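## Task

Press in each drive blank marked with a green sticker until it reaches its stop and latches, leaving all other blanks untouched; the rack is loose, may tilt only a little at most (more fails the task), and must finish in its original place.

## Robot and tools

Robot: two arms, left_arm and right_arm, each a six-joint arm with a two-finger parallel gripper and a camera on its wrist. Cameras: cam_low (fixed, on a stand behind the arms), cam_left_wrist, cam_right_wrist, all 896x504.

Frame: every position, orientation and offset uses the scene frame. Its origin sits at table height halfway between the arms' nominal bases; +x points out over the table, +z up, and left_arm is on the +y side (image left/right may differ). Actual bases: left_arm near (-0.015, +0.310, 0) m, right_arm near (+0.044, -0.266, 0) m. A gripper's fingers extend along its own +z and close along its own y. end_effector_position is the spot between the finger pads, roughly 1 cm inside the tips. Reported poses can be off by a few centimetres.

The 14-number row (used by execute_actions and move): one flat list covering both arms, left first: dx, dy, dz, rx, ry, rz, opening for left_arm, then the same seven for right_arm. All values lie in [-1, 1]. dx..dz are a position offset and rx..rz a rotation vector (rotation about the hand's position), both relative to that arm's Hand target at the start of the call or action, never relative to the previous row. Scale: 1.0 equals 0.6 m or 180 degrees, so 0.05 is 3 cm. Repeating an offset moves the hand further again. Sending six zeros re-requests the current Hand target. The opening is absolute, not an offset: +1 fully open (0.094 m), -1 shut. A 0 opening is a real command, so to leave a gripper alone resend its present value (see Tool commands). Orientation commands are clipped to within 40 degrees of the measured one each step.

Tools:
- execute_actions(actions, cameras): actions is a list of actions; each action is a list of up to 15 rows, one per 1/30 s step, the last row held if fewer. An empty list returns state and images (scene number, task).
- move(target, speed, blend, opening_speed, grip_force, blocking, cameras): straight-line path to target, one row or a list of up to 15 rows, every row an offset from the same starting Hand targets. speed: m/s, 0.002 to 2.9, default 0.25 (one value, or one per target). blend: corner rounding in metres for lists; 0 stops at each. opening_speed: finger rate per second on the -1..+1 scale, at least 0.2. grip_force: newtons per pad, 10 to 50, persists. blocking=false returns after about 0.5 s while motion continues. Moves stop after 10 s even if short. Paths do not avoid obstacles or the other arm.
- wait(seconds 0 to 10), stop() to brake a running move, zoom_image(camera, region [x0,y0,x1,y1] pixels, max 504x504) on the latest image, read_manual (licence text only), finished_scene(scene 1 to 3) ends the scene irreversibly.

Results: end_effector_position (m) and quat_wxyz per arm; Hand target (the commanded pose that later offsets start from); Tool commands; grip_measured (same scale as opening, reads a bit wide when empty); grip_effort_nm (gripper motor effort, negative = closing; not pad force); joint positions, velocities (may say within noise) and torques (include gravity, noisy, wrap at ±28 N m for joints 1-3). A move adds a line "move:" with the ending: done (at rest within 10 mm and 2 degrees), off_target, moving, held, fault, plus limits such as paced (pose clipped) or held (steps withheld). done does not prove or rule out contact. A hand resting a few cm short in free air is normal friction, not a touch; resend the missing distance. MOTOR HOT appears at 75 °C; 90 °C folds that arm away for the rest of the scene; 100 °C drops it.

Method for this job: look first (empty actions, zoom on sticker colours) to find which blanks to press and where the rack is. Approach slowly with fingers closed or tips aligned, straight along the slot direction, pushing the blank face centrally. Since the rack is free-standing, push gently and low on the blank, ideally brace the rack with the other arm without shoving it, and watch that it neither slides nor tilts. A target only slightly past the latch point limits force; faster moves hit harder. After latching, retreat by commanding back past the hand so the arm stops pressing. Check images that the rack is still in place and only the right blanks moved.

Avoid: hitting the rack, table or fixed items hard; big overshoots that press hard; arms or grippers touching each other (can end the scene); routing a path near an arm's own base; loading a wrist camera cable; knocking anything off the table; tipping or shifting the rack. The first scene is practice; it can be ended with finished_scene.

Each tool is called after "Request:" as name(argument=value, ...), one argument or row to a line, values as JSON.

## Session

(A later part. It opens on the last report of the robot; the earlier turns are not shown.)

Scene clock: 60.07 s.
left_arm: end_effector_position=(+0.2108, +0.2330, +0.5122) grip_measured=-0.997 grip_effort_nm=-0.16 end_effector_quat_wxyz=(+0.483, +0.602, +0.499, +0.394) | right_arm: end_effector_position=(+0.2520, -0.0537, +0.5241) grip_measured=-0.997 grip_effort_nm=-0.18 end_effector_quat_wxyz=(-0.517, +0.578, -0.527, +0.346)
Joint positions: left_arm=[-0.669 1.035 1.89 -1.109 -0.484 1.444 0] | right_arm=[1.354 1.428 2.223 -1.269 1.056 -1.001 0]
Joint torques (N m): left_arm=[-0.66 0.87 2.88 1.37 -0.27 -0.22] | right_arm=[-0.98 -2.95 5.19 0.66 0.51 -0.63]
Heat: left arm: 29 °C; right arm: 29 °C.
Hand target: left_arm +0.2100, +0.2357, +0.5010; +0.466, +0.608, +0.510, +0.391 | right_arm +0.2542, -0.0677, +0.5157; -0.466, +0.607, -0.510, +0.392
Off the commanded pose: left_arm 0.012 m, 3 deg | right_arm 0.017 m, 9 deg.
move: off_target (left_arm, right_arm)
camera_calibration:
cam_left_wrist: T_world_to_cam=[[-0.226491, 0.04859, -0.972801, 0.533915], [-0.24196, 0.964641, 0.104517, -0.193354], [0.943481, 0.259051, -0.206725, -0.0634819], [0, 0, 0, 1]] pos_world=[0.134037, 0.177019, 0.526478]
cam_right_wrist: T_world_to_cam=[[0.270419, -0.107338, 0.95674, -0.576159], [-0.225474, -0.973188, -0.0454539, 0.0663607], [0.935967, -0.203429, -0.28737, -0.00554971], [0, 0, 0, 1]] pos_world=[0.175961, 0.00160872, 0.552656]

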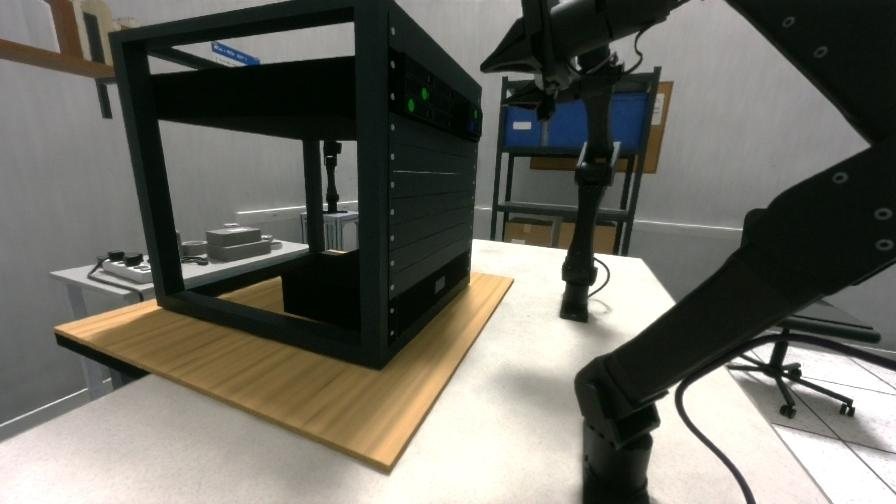

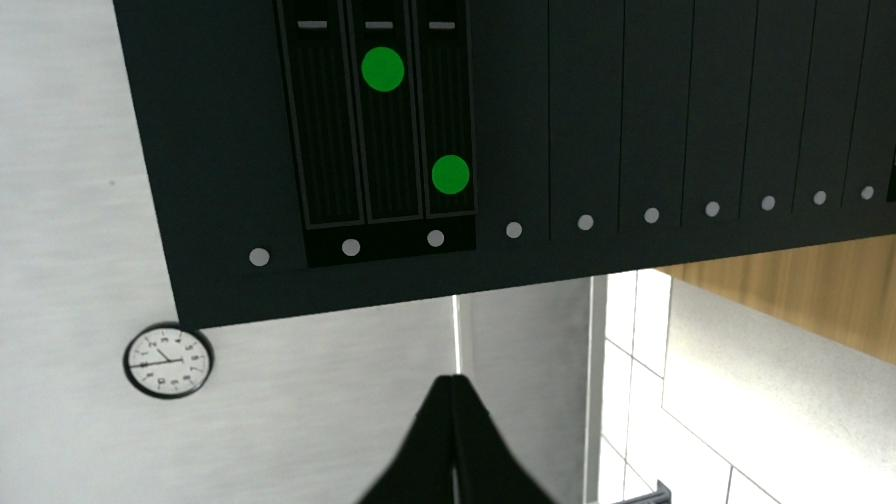

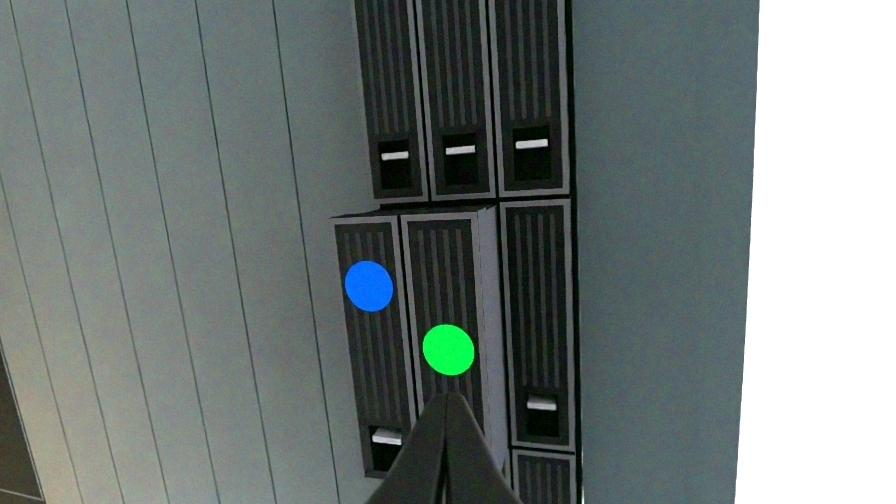

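Request:
move(
  target=[0,0,0,0,0,0,-1,0.055,-0.012,-0.012,0,0,0,-1],
  speed=0.1,
  cameras=["cam_right_wrist","cam_low"],
)

Request:
zoom_image(
  camera="cam_low",
  region=[420, 50, 550, 180],
)

Scene clock: 62.67 s.
left_arm: end_effector_position=(+0.2108, +0.2330, +0.5122) grip_measured=-0.997 grip_effort_nm=-0.15 end_effector_quat_wxyz=(+0.483, +0.602, +0.499, +0.394) | right_arm: end_effector_position=(+0.2860, -0.0676, +0.5073) grip_measured=-0.997 grip_effort_nm=-0.18 end_effector_quat_wxyz=(-0.472, +0.608, -0.514, +0.379)
Joint positions: left_arm=[-0.669 1.035 1.89 -1.109 -0.484 1.444 0] | right_arm=[1.163 1.393 2.12 -1.179 0.913 -1.179 0]
Joint torques (N m): left_arm=[-0.69 0.91 2.88 1.37 -0.28 -0.22] | right_arm=[-0.95 -4.71 3.33 1.88 0.25 -0.28]
Heat: left arm: 28 °C; right arm: 29 °C.
Hand target: left_arm +0.2100, +0.2357, +0.5010; +0.466, +0.608, +0.510, +0.391 | right_arm +0.2872, -0.0749, +0.5084; -0.466, +0.607, -0.510, +0.392
Off the commanded pose: left_arm 0.012 m, 3 deg | right_arm 0.007 m, 2 deg.
move: off_target (left_arm)
camera_calibration:
cam_right_wrist: T_world_to_cam=[[0.284896, 0.00852622, 0.95852, -0.568035], [-0.244539, -0.966227, 0.0812778, 0.0013211], [0.926841, -0.257551, -0.273189, -0.0532462], [0, 0, 0, 1]] pos_world=[0.211505, -0.00759395, 0.52982]
Images, in order (width x height): cam_low 896x504, cam_right_wrist 896x504.

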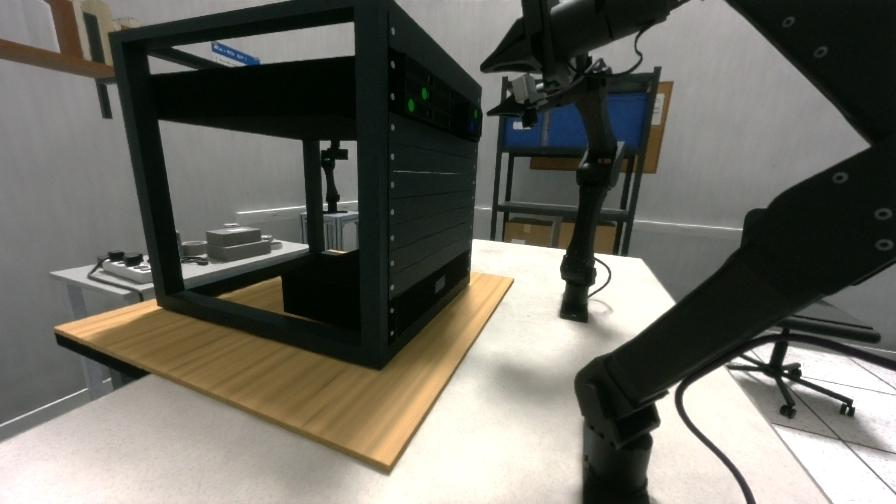

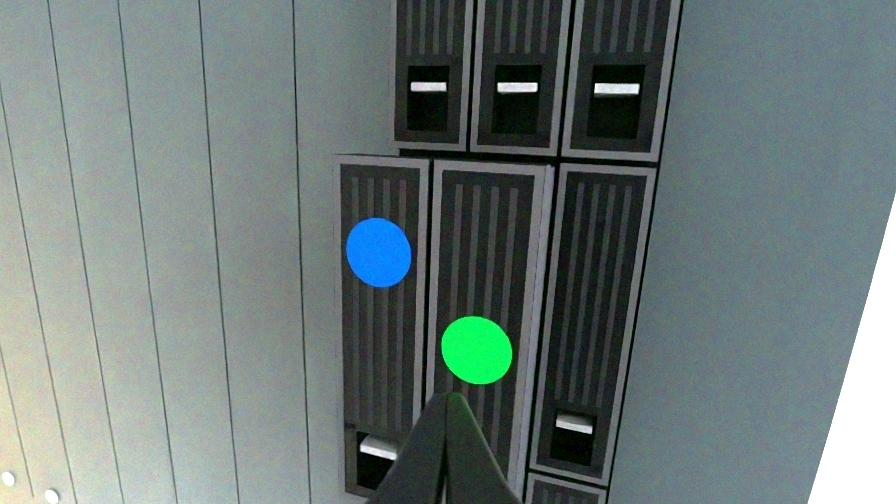

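Scaled by 3.877 from the camera's 896x504 image, which has a finer 1280x720 frame.

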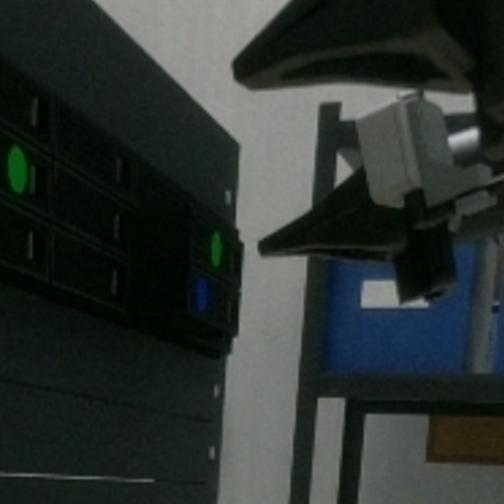

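Request:
move(
  target=[0,0,0,0,0,0,-1,0.03,0.004,0.01,0,0,0,-1],
  speed=0.06,
  cameras=["cam_right_wrist","cam_low"],
)

Request:
zoom_image(
  camera="cam_low",
  region=[420, 50, 550, 180],
)

Scene clock: 65.07 s.
left_arm: end_effector_position=(+0.2108, +0.2330, +0.5122) grip_measured=-0.997 grip_effort_nm=-0.15 end_effector_quat_wxyz=(+0.483, +0.602, +0.499, +0.394) | right_arm: end_effector_position=(+0.3028, -0.0691, +0.5068) grip_measured=-0.997 grip_effort_nm=-0.18 end_effector_quat_wxyz=(-0.463, +0.614, -0.512, +0.384)
Joint positions: left_arm=[-0.669 1.035 1.89 -1.109 -0.484 1.444 0] | right_arm=[1.079 1.413 2.133 -1.148 0.841 -1.24 0]
Joint torques (N m): left_arm=[-0.69 0.85 2.86 1.37 -0.27 -0.21] | right_arm=[-0.88 -3.44 5.86 2.03 0.2 -0.22]
Heat: left arm: 28 °C; right arm: 29 °C.
Hand target: left_arm +0.2100, +0.2357, +0.5010; +0.466, +0.608, +0.510, +0.391 | right_arm +0.3052, -0.0726, +0.5145; -0.466, +0.607, -0.510, +0.392
Off the commanded pose: left_arm 0.012 m, 3 deg | right_arm 0.009 m, 1 deg.
move: off_target (left_arm)
camera_calibration:
cam_right_wrist: T_world_to_cam=[[0.290878, 0.0305616, 0.956272, -0.571424], [-0.245571, -0.963621, 0.105494, -0.00775121], [0.924708, -0.265518, -0.272792, -0.0694356], [0, 0, 0, 1]] pos_world=[0.228519, -0.00844204, 0.528313]
Images, in order (width x height): cam_low 896x504, cam_right_wrist 896x504.

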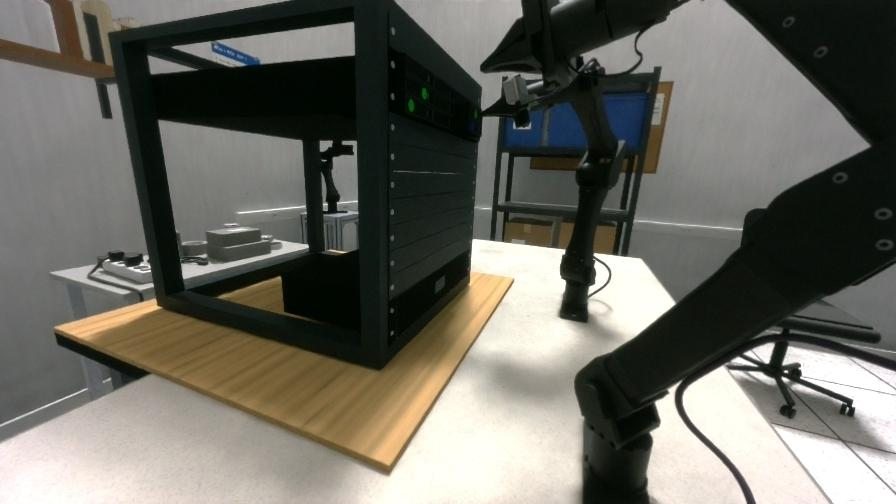

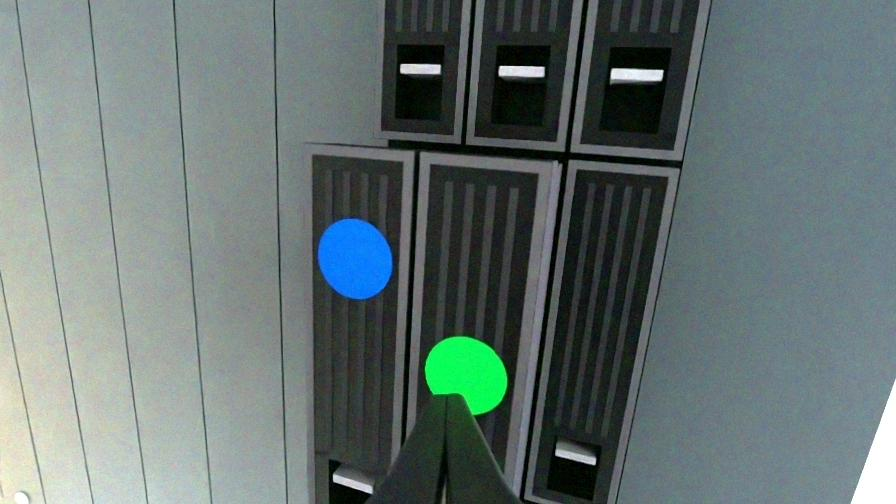

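Scaled by 3.877 from the camera's 896x504 image, which has a finer 1280x720 frame.

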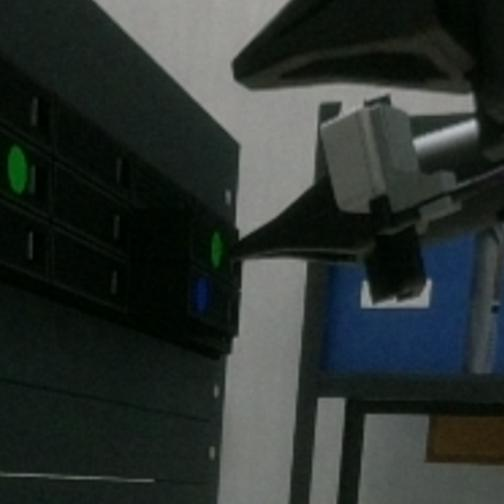

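Request:
move(
  target=[0,0,0,0,0,0,-1,-0.005,0.004,0.017,0,0,0,-1],
  speed=0.06,
  cameras=["cam_right_wrist","cam_low"],
)

Request:
zoom_image(
  camera="cam_low",
  region=[420, 50, 550, 180],
)

Scene clock: 66.83 s.
left_arm: end_effector_position=(+0.2108, +0.2330, +0.5122) grip_measured=-0.997 grip_effort_nm=-0.15 end_effector_quat_wxyz=(+0.483, +0.602, +0.499, +0.394) | right_arm: end_effector_position=(+0.3045, -0.0659, +0.5295) grip_measured=-0.997 grip_effort_nm=-0.18 end_effector_quat_wxyz=(-0.489, +0.594, -0.515, +0.378)
Joint positions: left_arm=[-0.669 1.035 1.89 -1.109 -0.484 1.444 0] | right_arm=[1.079 1.462 2.249 -1.148 0.841 -1.24 0]
Joint torques (N m): left_arm=[-0.65 0.87 2.89 1.37 -0.27 -0.22] | right_arm=[0.99 -3.36 5.44 1.32 0.34 -0.16]
Heat: left arm: 28 °C; right arm: 29 °C.
Hand target: left_arm +0.2100, +0.2357, +0.5010; +0.466, +0.608, +0.510, +0.391 | right_arm +0.3022, -0.0701, +0.5247; -0.466, +0.607, -0.510, +0.392
Off the commanded pose: left_arm 0.012 m, 3 deg | right_arm 0.007 m, 3 deg.
move: off_target (left_arm, right_arm)
camera_calibration:
cam_right_wrist: T_world_to_cam=[[0.260084, -0.0257602, 0.965242, -0.592787], [-0.247845, -0.967934, 0.0409499, 0.0279293], [0.933236, -0.249881, -0.258129, -0.0733518], [0, 0, 0, 1]] pos_world=[0.229551, -0.00656582, 0.552105]
Images, in order (width x height): cam_low 896x504, cam_right_wrist 896x504.

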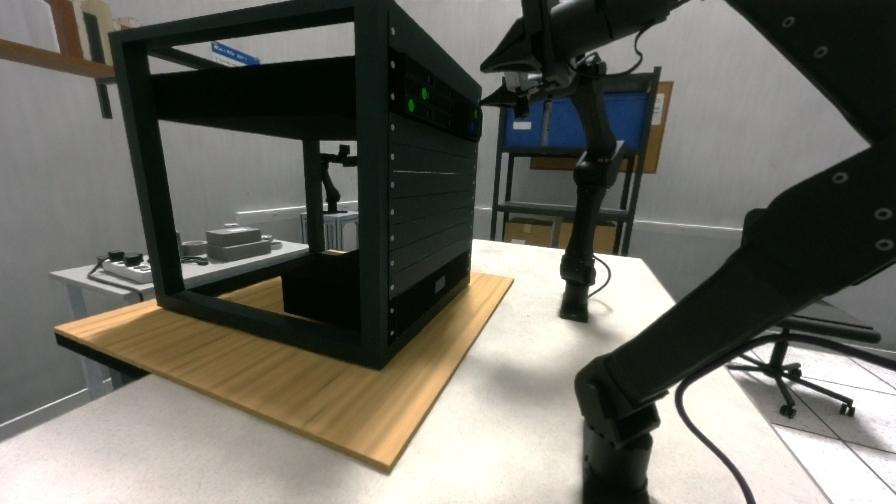

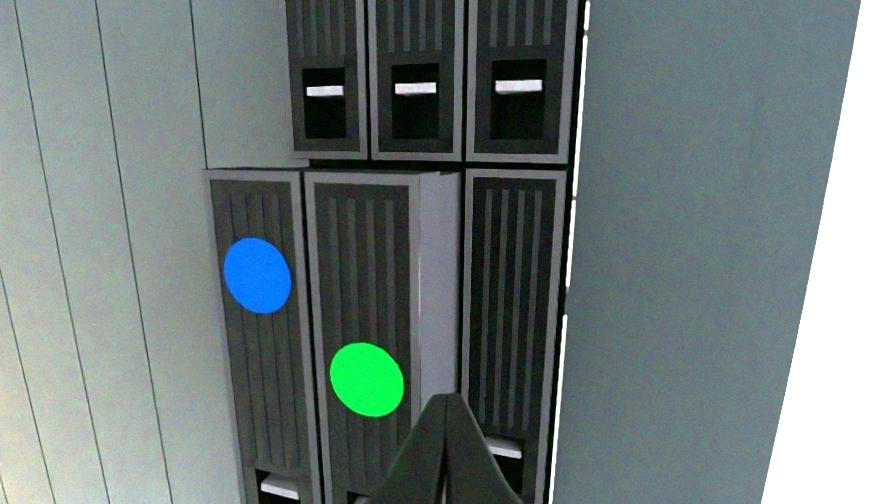

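Scaled by 3.877 from the camera's 896x504 image, which has a finer 1280x720 frame.

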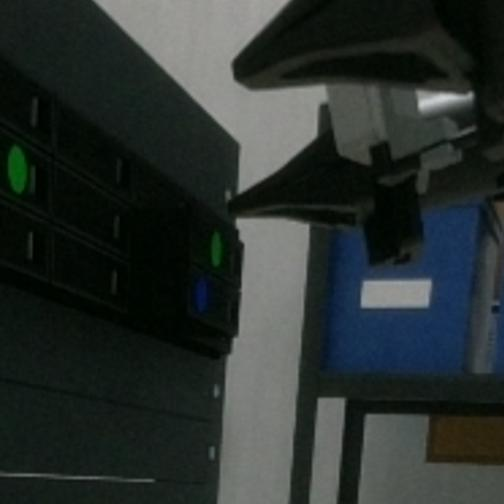

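Request:
move(
  target=[0,0,0,0,0,0,-1,-0.025,0.004,-0.012,0,0,0,-1],
  speed=0.1,
  cameras=["cam_right_wrist"],
)

Scene clock: 68.57 s.
left_arm: end_effector_position=(+0.2108, +0.2330, +0.5122) grip_measured=-0.997 grip_effort_nm=-0.16 end_effector_quat_wxyz=(+0.483, +0.602, +0.499, +0.394) | right_arm: end_effector_position=(+0.2913, -0.0533, +0.5254) grip_measured=-0.997 grip_effort_nm=-0.18 end_effector_quat_wxyz=(-0.494, +0.599, -0.510, +0.371)
Joint positions: left_arm=[-0.669 1.035 1.89 -1.109 -0.484 1.444 0] | right_arm=[1.157 1.459 2.229 -1.156 0.89 -1.203 0]
Joint torques (N m): left_arm=[-0.65 0.88 2.88 1.38 -0.27 -0.23] | right_arm=[0.94 -5.42 3.33 1.14 0.55 -0.02]
Heat: left arm: 28 °C; right arm: 29 °C.
Hand target: left_arm +0.2100, +0.2357, +0.5010; +0.466, +0.608, +0.510, +0.391 | right_arm +0.2873, -0.0677, +0.5174; -0.466, +0.607, -0.510, +0.392
Off the commanded pose: left_arm 0.012 m, 3 deg | right_arm 0.017 m, 4 deg.
move: off_target (left_arm, right_arm)
camera_calibration:
cam_right_wrist: T_world_to_cam=[[0.262872, -0.0245999, 0.964517, -0.585474], [-0.225054, -0.973662, 0.0365036, 0.0324552], [0.938216, -0.226664, -0.261485, -0.0573804], [0, 0, 0, 1]] pos_world=[0.215044, 0.00419173, 0.548511]
Images, in order (width x height): cam_right_wrist 896x504.

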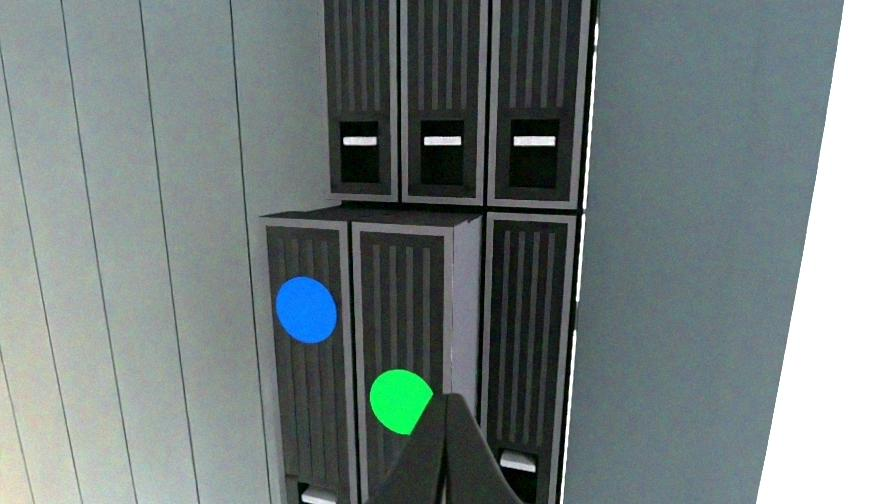

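Request:
move(
  target=[0,0,0,0,0,0,-1,0.012,-0.008,-0.012,0,0,0,-1],
  speed=0.1,
  cameras=["cam_right_wrist"],
)

Scene clock: 69.97 s.
left_arm: end_effector_position=(+0.2108, +0.2330, +0.5122) grip_measured=-0.997 grip_effort_nm=-0.15 end_effector_quat_wxyz=(+0.483, +0.602, +0.499, +0.394) | right_arm: end_effector_position=(+0.2940, -0.0650, +0.5095) grip_measured=-0.997 grip_effort_nm=-0.18 end_effector_quat_wxyz=(-0.472, +0.606, -0.514, +0.381)
Joint positions: left_arm=[-0.669 1.035 1.89 -1.109 -0.484 1.444 0] | right_arm=[1.131 1.411 2.136 -1.156 0.887 -1.203 0]
Joint torques (N m): left_arm=[-0.65 0.9 2.82 1.37 -0.27 -0.22] | right_arm=[-0.92 -5.11 3.36 1.87 0.23 -0.25]
Heat: left arm: 28 °C; right arm: 29 °C.
Hand target: left_arm +0.2100, +0.2357, +0.5010; +0.466, +0.608, +0.510, +0.391 | right_arm +0.2944, -0.0727, +0.5103; -0.466, +0.607, -0.510, +0.392
Off the commanded pose: left_arm 0.012 m, 3 deg | right_arm 0.008 m, 2 deg.
move: off_target (left_arm)
camera_calibration:
cam_right_wrist: T_world_to_cam=[[0.28215, 0.00805056, 0.959336, -0.572112], [-0.246706, -0.965728, 0.0806628, 0.00665186], [0.927107, -0.259433, -0.270494, -0.0609825], [0, 0, 0, 1]] pos_world=[0.2196, -0.00479115, 0.531816]
Images, in order (width x height): cam_right_wrist 896x504.

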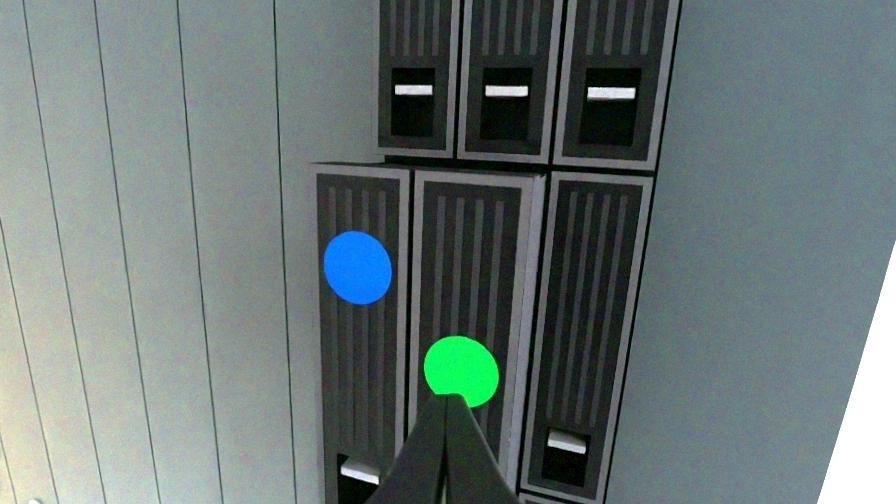

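Request:
move(
  target=[0,0,0,0,0,0,-1,0.035,0.004,0.009,0,0,0,-1],
  speed=0.06,
  cameras=["cam_right_wrist","cam_low"],
)

Request:
zoom_image(
  camera="cam_low",
  region=[420, 50, 550, 180],
)

Scene clock: 71.70 s.
left_arm: end_effector_position=(+0.2108, +0.2330, +0.5122) grip_measured=-0.997 grip_effort_nm=-0.15 end_effector_quat_wxyz=(+0.483, +0.602, +0.499, +0.394) | right_arm: end_effector_position=(+0.3124, -0.0677, +0.5081) grip_measured=-0.997 grip_effort_nm=-0.18 end_effector_quat_wxyz=(-0.462, +0.614, -0.511, +0.384)
Joint positions: left_arm=[-0.669 1.035 1.89 -1.109 -0.484 1.444 0] | right_arm=[1.04 1.433 2.151 -1.131 0.806 -1.265 0]
Joint torques (N m): left_arm=[-0.68 0.94 2.86 1.38 -0.28 -0.2] | right_arm=[-0.91 -3.58 5.78 2.1 0.17 -0.2]
Heat: left arm: 28 °C; right arm: 30 °C.
Hand target: left_arm +0.2100, +0.2357, +0.5010; +0.466, +0.608, +0.510, +0.391 | right_arm +0.3154, -0.0702, +0.5157; -0.466, +0.607, -0.510, +0.392
Off the commanded pose: left_arm 0.012 m, 3 deg | right_arm 0.009 m, 1 deg.
move: off_target (left_arm)
camera_calibration:
cam_right_wrist: T_world_to_cam=[[0.291578, 0.0332916, 0.955967, -0.575425], [-0.246093, -0.963143, 0.108602, -0.00556066], [0.924348, -0.266923, -0.272639, -0.0776849], [0, 0, 0, 1]] pos_world=[0.238221, -0.00693481, 0.529512]
Images, in order (width x height): cam_low 896x504, cam_right_wrist 896x504.

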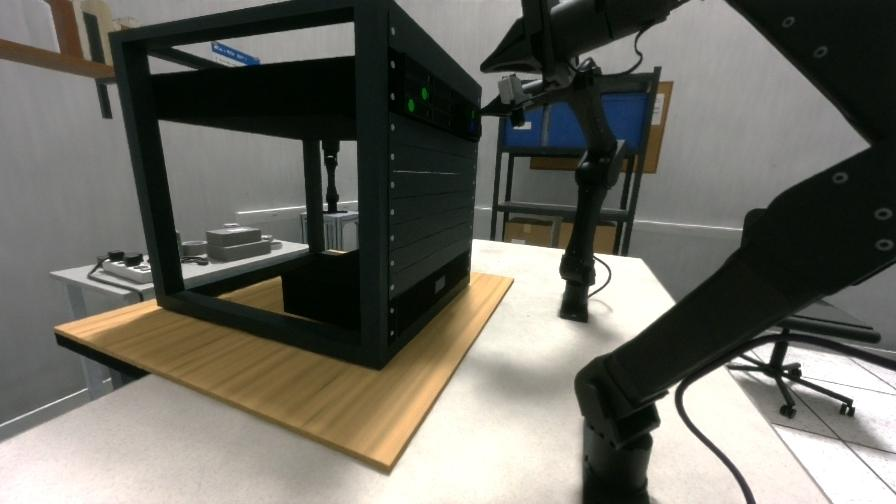

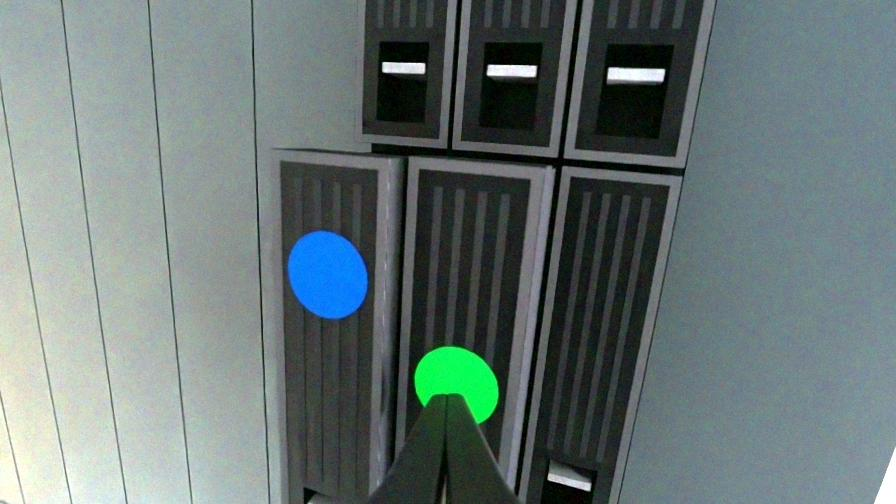

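Scaled by 3.877 from the camera's 896x504 image, which has a finer 1280x720 frame.

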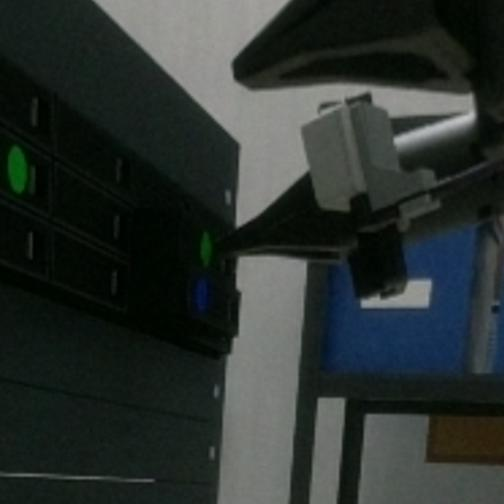

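Request:
move(
  target=[0,0,0,0,0,0,-1,0.008,0.002,0.01,0,0,0,-1],
  speed=0.06,
  cameras=["cam_right_wrist"],
)

Scene clock: 73.97 s.
left_arm: end_effector_position=(+0.2108, +0.2330, +0.5122) grip_measured=-0.997 grip_effort_nm=-0.15 end_effector_quat_wxyz=(+0.483, +0.602, +0.499, +0.394) | right_arm: end_effector_position=(+0.3176, -0.0654, +0.5190) grip_measured=-0.997 grip_effort_nm=-0.18 end_effector_quat_wxyz=(-0.472, +0.608, -0.511, +0.383)
Joint positions: left_arm=[-0.669 1.035 1.89 -1.109 -0.484 1.444 0] | right_arm=[1.023 1.469 2.22 -1.131 0.789 -1.277 0]
Joint torques (N m): left_arm=[-0.66 0.9 2.85 1.37 -0.28 -0.21] | right_arm=[-1.01 -3.6 5.61 1.85 0.15 -0.2]
Heat: left arm: 28 °C; right arm: 30 °C.
Hand target: left_arm +0.2100, +0.2357, +0.5010; +0.466, +0.608, +0.510, +0.391 | right_arm +0.3202, -0.0688, +0.5216; -0.466, +0.607, -0.510, +0.392
Off the commanded pose: left_arm 0.012 m, 3 deg | right_arm 0.005 m, 1 deg.
move: off_target (left_arm)
camera_calibration:
cam_right_wrist: T_world_to_cam=[[0.278308, 0.0144597, 0.960383, -0.586741], [-0.245772, -0.965527, 0.085759, 0.00835733], [0.928515, -0.259902, -0.26516, -0.0836194], [0, 0, 0, 1]] pos_world=[0.242991, -0.00517958, 0.540607]
Images, in order (width x height): cam_right_wrist 896x504.

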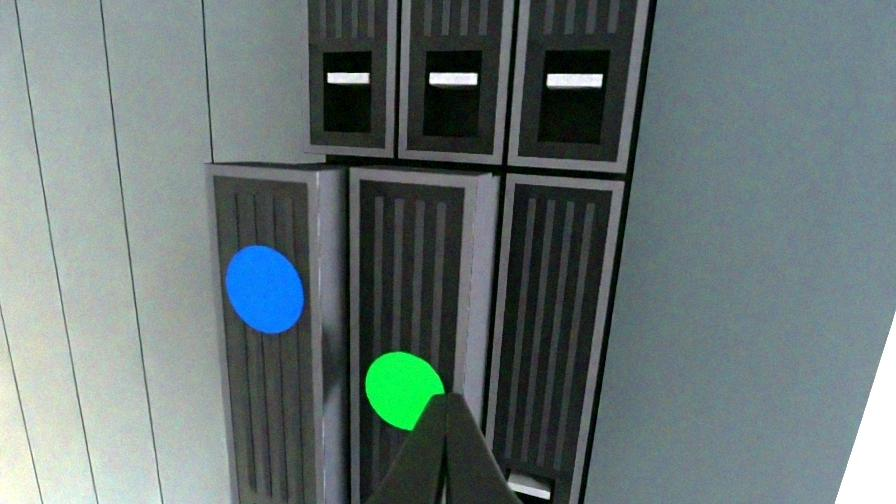

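Request:
move(
  target=[0,0,0,0,0,0,-1,0.006,0.002,-0.010,0,0,0,-1],
  speed=0.06,
  cameras=["cam_right_wrist"],
)

Scene clock: 75.47 s.
left_arm: end_effector_position=(+0.2108, +0.2330, +0.5122) grip_measured=-0.997 grip_effort_nm=-0.16 end_effector_quat_wxyz=(+0.483, +0.602, +0.499, +0.394) | right_arm: end_effector_position=(+0.3218, -0.0635, +0.5123) grip_measured=-0.997 grip_effort_nm=-0.18 end_effector_quat_wxyz=(-0.464, +0.612, -0.512, +0.384)
Joint positions: left_arm=[-0.669 1.035 1.89 -1.109 -0.484 1.444 0] | right_arm=[1.011 1.469 2.194 -1.12 0.78 -1.282 0]
Joint torques (N m): left_arm=[-0.64 0.87 2.86 1.37 -0.27 -0.21] | right_arm=[-1.03 -5.26 3.44 2.2 0.14 -0.18]
Heat: left arm: 28 °C; right arm: 30 °C.
Hand target: left_arm +0.2100, +0.2357, +0.5010; +0.466, +0.608, +0.510, +0.391 | right_arm +0.3239, -0.0677, +0.5156; -0.466, +0.607, -0.510, +0.392
Off the commanded pose: left_arm 0.012 m, 3 deg | right_arm 0.006 m, 1 deg.
move: off_target (left_arm)
camera_calibration:
cam_right_wrist: T_world_to_cam=[[0.287902, 0.0283256, 0.957241, -0.582068], [-0.246863, -0.963586, 0.10276, 0.00351616], [0.925295, -0.265892, -0.270426, -0.0854504], [0, 0, 0, 1]] pos_world=[0.247513, -0.00284504, 0.53371]
Images, in order (width x height): cam_right_wrist 896x504.

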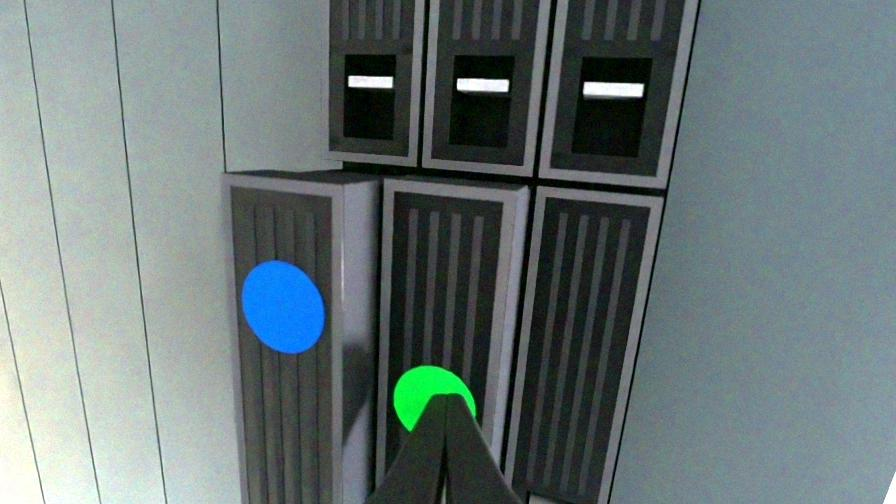

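Request:
move(
  target=[0,0,0,0,0,0,-1,0.025,0.001,0.002,0,0,0,-1],
  speed=0.04,
  cameras=["cam_right_wrist","cam_low"],
)

Request:
zoom_image(
  camera="cam_low",
  region=[420, 50, 550, 180],
)

Scene clock: 77.20 s.
left_arm: end_effector_position=(+0.2108, +0.2330, +0.5122) grip_measured=-0.997 grip_effort_nm=-0.16 end_effector_quat_wxyz=(+0.483, +0.602, +0.499, +0.394) | right_arm: end_effector_position=(+0.3341, -0.0672, +0.5123) grip_measured=-0.997 grip_effort_nm=-0.18 end_effector_quat_wxyz=(-0.462, +0.613, -0.511, +0.386)
Joint positions: left_arm=[-0.669 1.035 1.89 -1.109 -0.484 1.444 0] | right_arm=[0.952 1.477 2.194 -1.094 0.728 -1.314 0]
Joint torques (N m): left_arm=[-0.68 0.88 2.85 1.38 -0.28 -0.22] | right_arm=[-0.99 -3.93 4.89 2.26 0.1 -0.16]
Heat: left arm: 28 °C; right arm: 30 °C.
Hand target: left_arm +0.2100, +0.2357, +0.5010; +0.466, +0.608, +0.510, +0.391 | right_arm +0.3388, -0.0671, +0.5169; -0.466, +0.607, -0.510, +0.392
Off the commanded pose: left_arm 0.012 m, 3 deg | right_arm 0.007 m, 1 deg.
move: off_target (left_arm)
camera_calibration:
cam_right_wrist: T_world_to_cam=[[0.288387, 0.0321189, 0.956975, -0.585338], [-0.248297, -0.962741, 0.107138, 0.00140084], [0.92476, -0.268511, -0.269667, -0.0982558], [0, 0, 0, 1]] pos_world=[0.260015, -0.00623373, 0.533508]
Images, in order (width x height): cam_low 896x504, cam_right_wrist 896x504.

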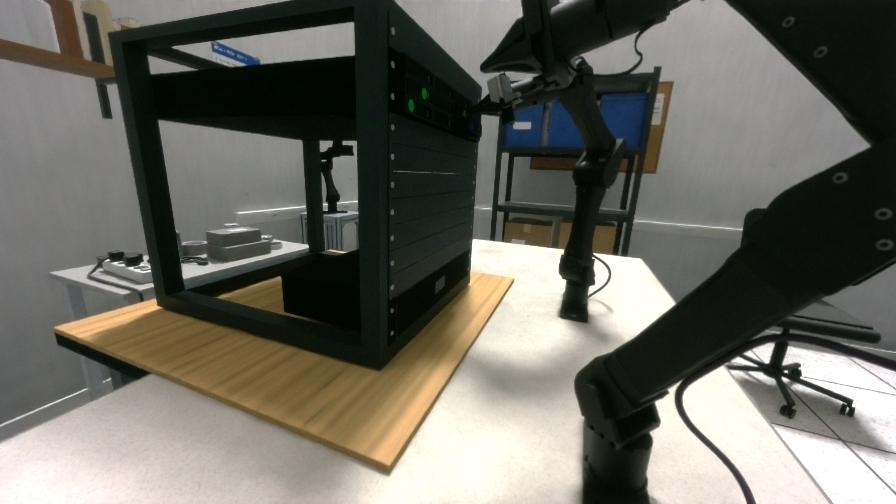

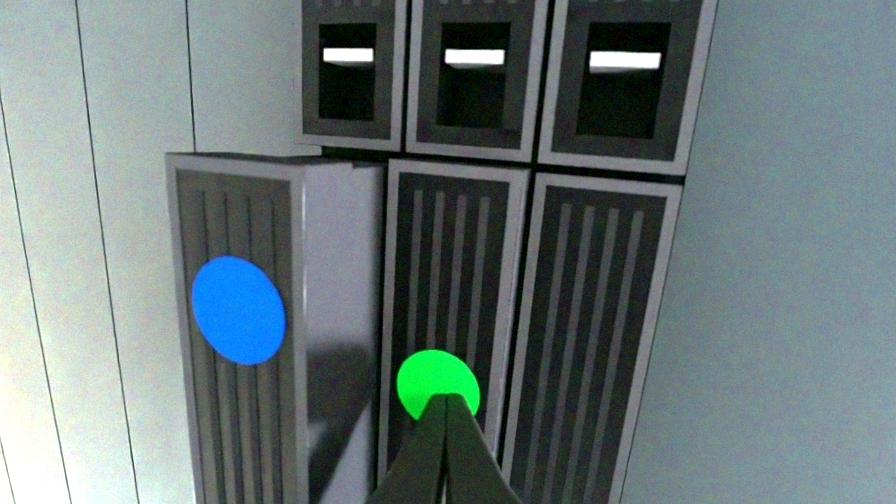

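Scaled by 3.877 from the camera's 896x504 image, which has a finer 1280x720 frame.

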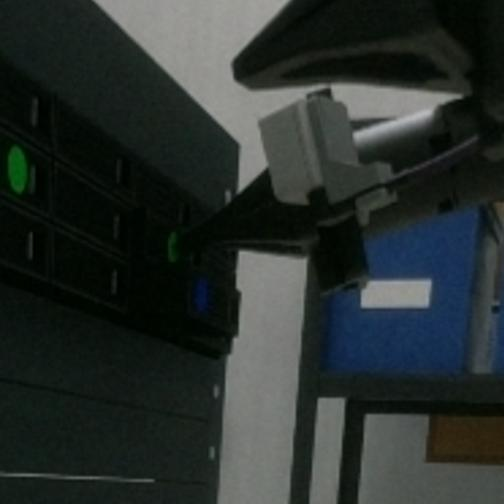

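Request:
move(
  target=[0,0,0,0,0,0,-1,0.03,0,0.003,0,0,0,-1],
  speed=0.04,
  cameras=["cam_right_wrist","cam_low"],
)

Request:
zoom_image(
  camera="cam_low",
  region=[420, 50, 550, 180],
)

Scene clock: 78.97 s.
left_arm: end_effector_position=(+0.2108, +0.2330, +0.5122) grip_measured=-0.997 grip_effort_nm=-0.16 end_effector_quat_wxyz=(+0.483, +0.602, +0.499, +0.394) | right_arm: end_effector_position=(+0.3445, -0.0672, +0.5142) grip_measured=-0.997 grip_effort_nm=-0.18 end_effector_quat_wxyz=(-0.466, +0.618, -0.507, +0.380)
Joint positions: left_arm=[-0.669 1.035 1.89 -1.109 -0.484 1.444 0] | right_arm=[0.9 1.495 2.218 -1.082 0.662 -1.341 0]
Joint torques (N m): left_arm=[-0.66 0.88 2.84 1.37 -0.26 -0.21] | right_arm=[-2.43 -2.62 5.7 2.4 0.14 -0.17]
Heat: left arm: 28 °C; right arm: 31 °C.
Hand target: left_arm +0.2100, +0.2357, +0.5010; +0.466, +0.608, +0.510, +0.391 | right_arm +0.3568, -0.0672, +0.5188; -0.466, +0.607, -0.510, +0.392
Off the commanded pose: left_arm 0.012 m, 3 deg | right_arm 0.013 m, 2 deg.
move: off_target (left_arm, right_arm)
camera_calibration:
cam_right_wrist: T_world_to_cam=[[0.290824, 0.0350567, 0.956134, -0.590267], [-0.230983, -0.967197, 0.105719, -0.00183911], [0.928476, -0.251596, -0.273186, -0.105626], [0, 0, 0, 1]] pos_world=[0.26931, -0.00766114, 0.535713]
Images, in order (width x height): cam_low 896x504, cam_right_wrist 896x504.

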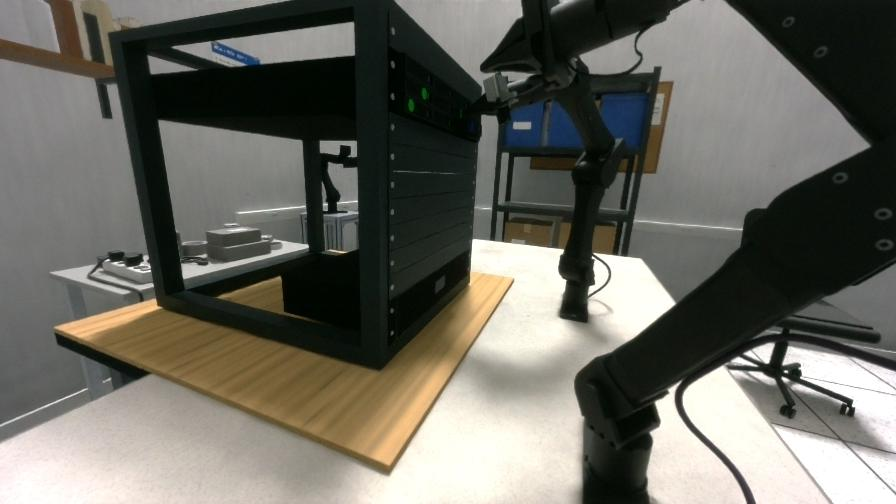

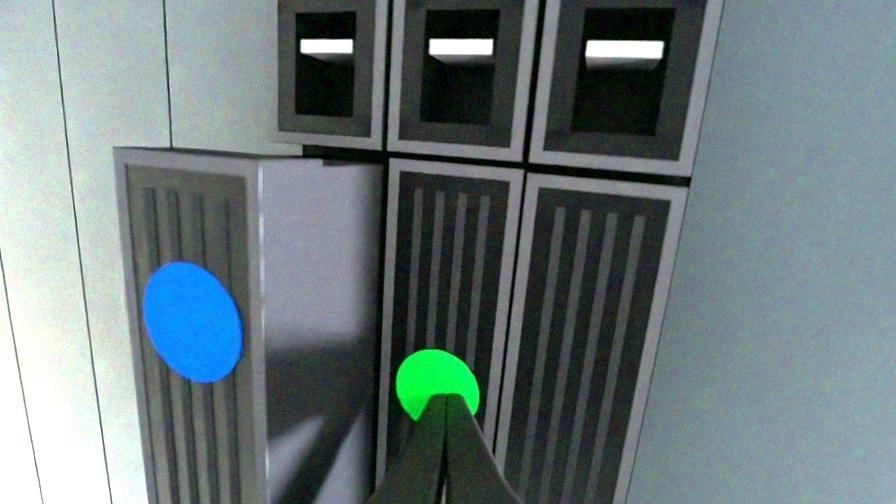

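Scaled by 3.877 from the camera's 896x504 image, which has a finer 1280x720 frame.

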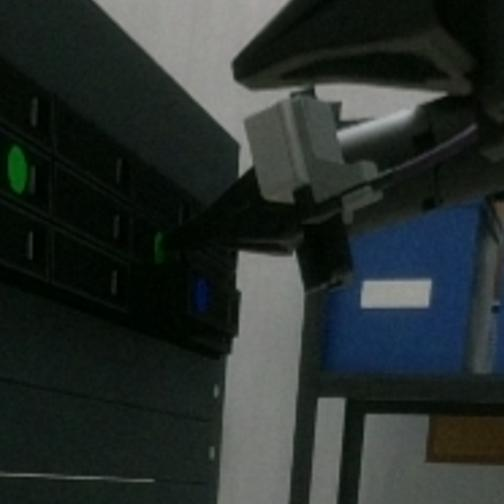

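Force is rising; one more nudge, then retract and inspect.

Request:
move(
  target=[0,0,0,0,0,0,-1,0.018,0,0.001,0,0,0,-1],
  speed=0.03,
)

Request:
move(
  target=[0,0,0,0,0,0,-1,-0.2,-0.03,0.012,0,0,0,-1],
  speed=0.2,
  cameras=["cam_right_wrist","cam_low"],
)

Request:
zoom_image(
  camera="cam_low",
  region=[380, 50, 510, 180],
)

Scene clock: 80.60 s.
left_arm: end_effector_position=(+0.2108, +0.2330, +0.5122) grip_measured=-0.997 grip_effort_nm=-0.16 end_effector_quat_wxyz=(+0.483, +0.602, +0.499, +0.394) | right_arm: end_effector_position=(+0.3454, -0.0673, +0.5145) grip_measured=-0.997 grip_effort_nm=-0.18 end_effector_quat_wxyz=(-0.467, +0.628, -0.500, +0.371)
Joint positions: left_arm=[-0.669 1.035 1.89 -1.109 -0.484 1.444 0] | right_arm=[0.877 1.499 2.238 -1.097 0.611 -1.357 0]
Joint torques (N m): left_arm=[-0.65 0.91 2.88 1.36 -0.27 -0.21] | right_arm=[-3.66 -1.37 5.29 2.76 0.29 -0.16]
Heat: left arm: 28 °C; right arm: 31 °C.
Hand target: left_arm +0.2100, +0.2357, +0.5010; +0.466, +0.608, +0.510, +0.391 | right_arm +0.3676, -0.0672, +0.5194; -0.466, +0.607, -0.510, +0.392
Off the commanded pose: left_arm 0.012 m, 3 deg | right_arm 0.023 m, 4 deg.
move: off_target (left_arm, right_arm)

Scene clock: 82.83 s.
left_arm: end_effector_position=(+0.2108, +0.2330, +0.5122) grip_measured=-0.997 grip_effort_nm=-0.16 end_effector_quat_wxyz=(+0.483, +0.602, +0.499, +0.394) | right_arm: end_effector_position=(+0.2461, -0.0650, +0.5352) grip_measured=-0.997 grip_effort_nm=-0.18 end_effector_quat_wxyz=(-0.522, +0.592, -0.514, +0.335)
Joint positions: left_arm=[-0.669 1.035 1.89 -1.109 -0.484 1.444 0] | right_arm=[1.351 1.43 2.314 -1.335 1.013 -1.038 0]
Joint torques (N m): left_arm=[-0.65 0.87 2.88 1.38 -0.28 -0.21] | right_arm=[0.8 -2.54 4.72 0.54 1 -0.32]
Heat: left arm: 28 °C; right arm: 31 °C.
Hand target: left_arm +0.2100, +0.2357, +0.5010; +0.466, +0.608, +0.510, +0.391 | right_arm +0.2476, -0.0852, +0.5265; -0.466, +0.607, -0.510, +0.392
Off the commanded pose: left_arm 0.012 m, 3 deg | right_arm 0.022 m, 9 deg.
move: off_target (left_arm, right_arm)
camera_calibration:
cam_right_wrist: T_world_to_cam=[[0.278622, -0.0883648, 0.956327, -0.587022], [-0.182839, -0.982427, -0.0375069, 0.0391106], [0.942836, -0.164404, -0.289883, 0.00312984], [0, 0, 0, 1]] pos_world=[0.167758, -0.0129343, 0.56376]
Images, in order (width x height): cam_low 896x504, cam_right_wrist 896x504.

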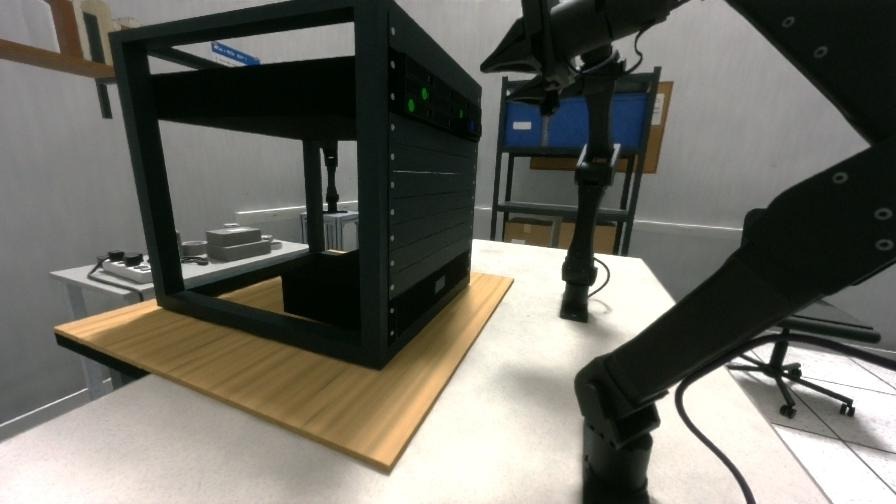

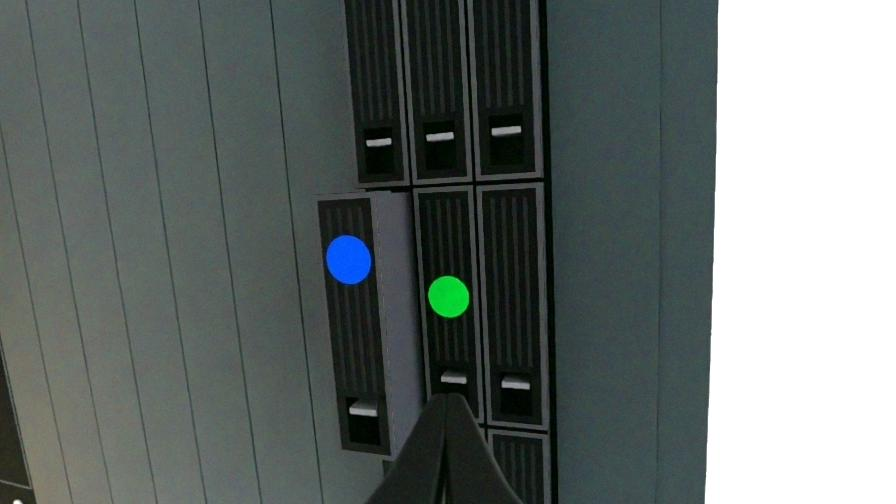

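Scaled by 3.877 from the camera's 896x504 image, which has a finer 1280x720 frame.

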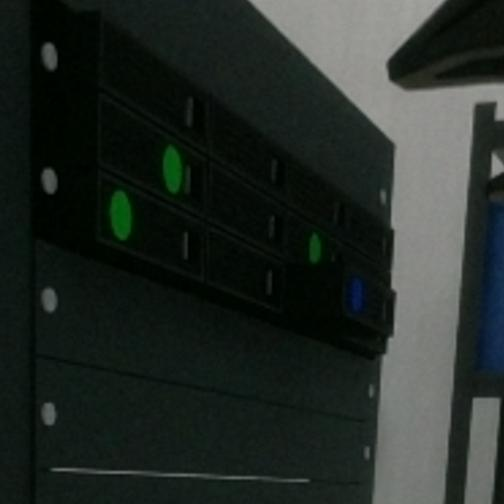

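Request:
finished_scene(
  scene=1,
)

The scene is finished: the task was done.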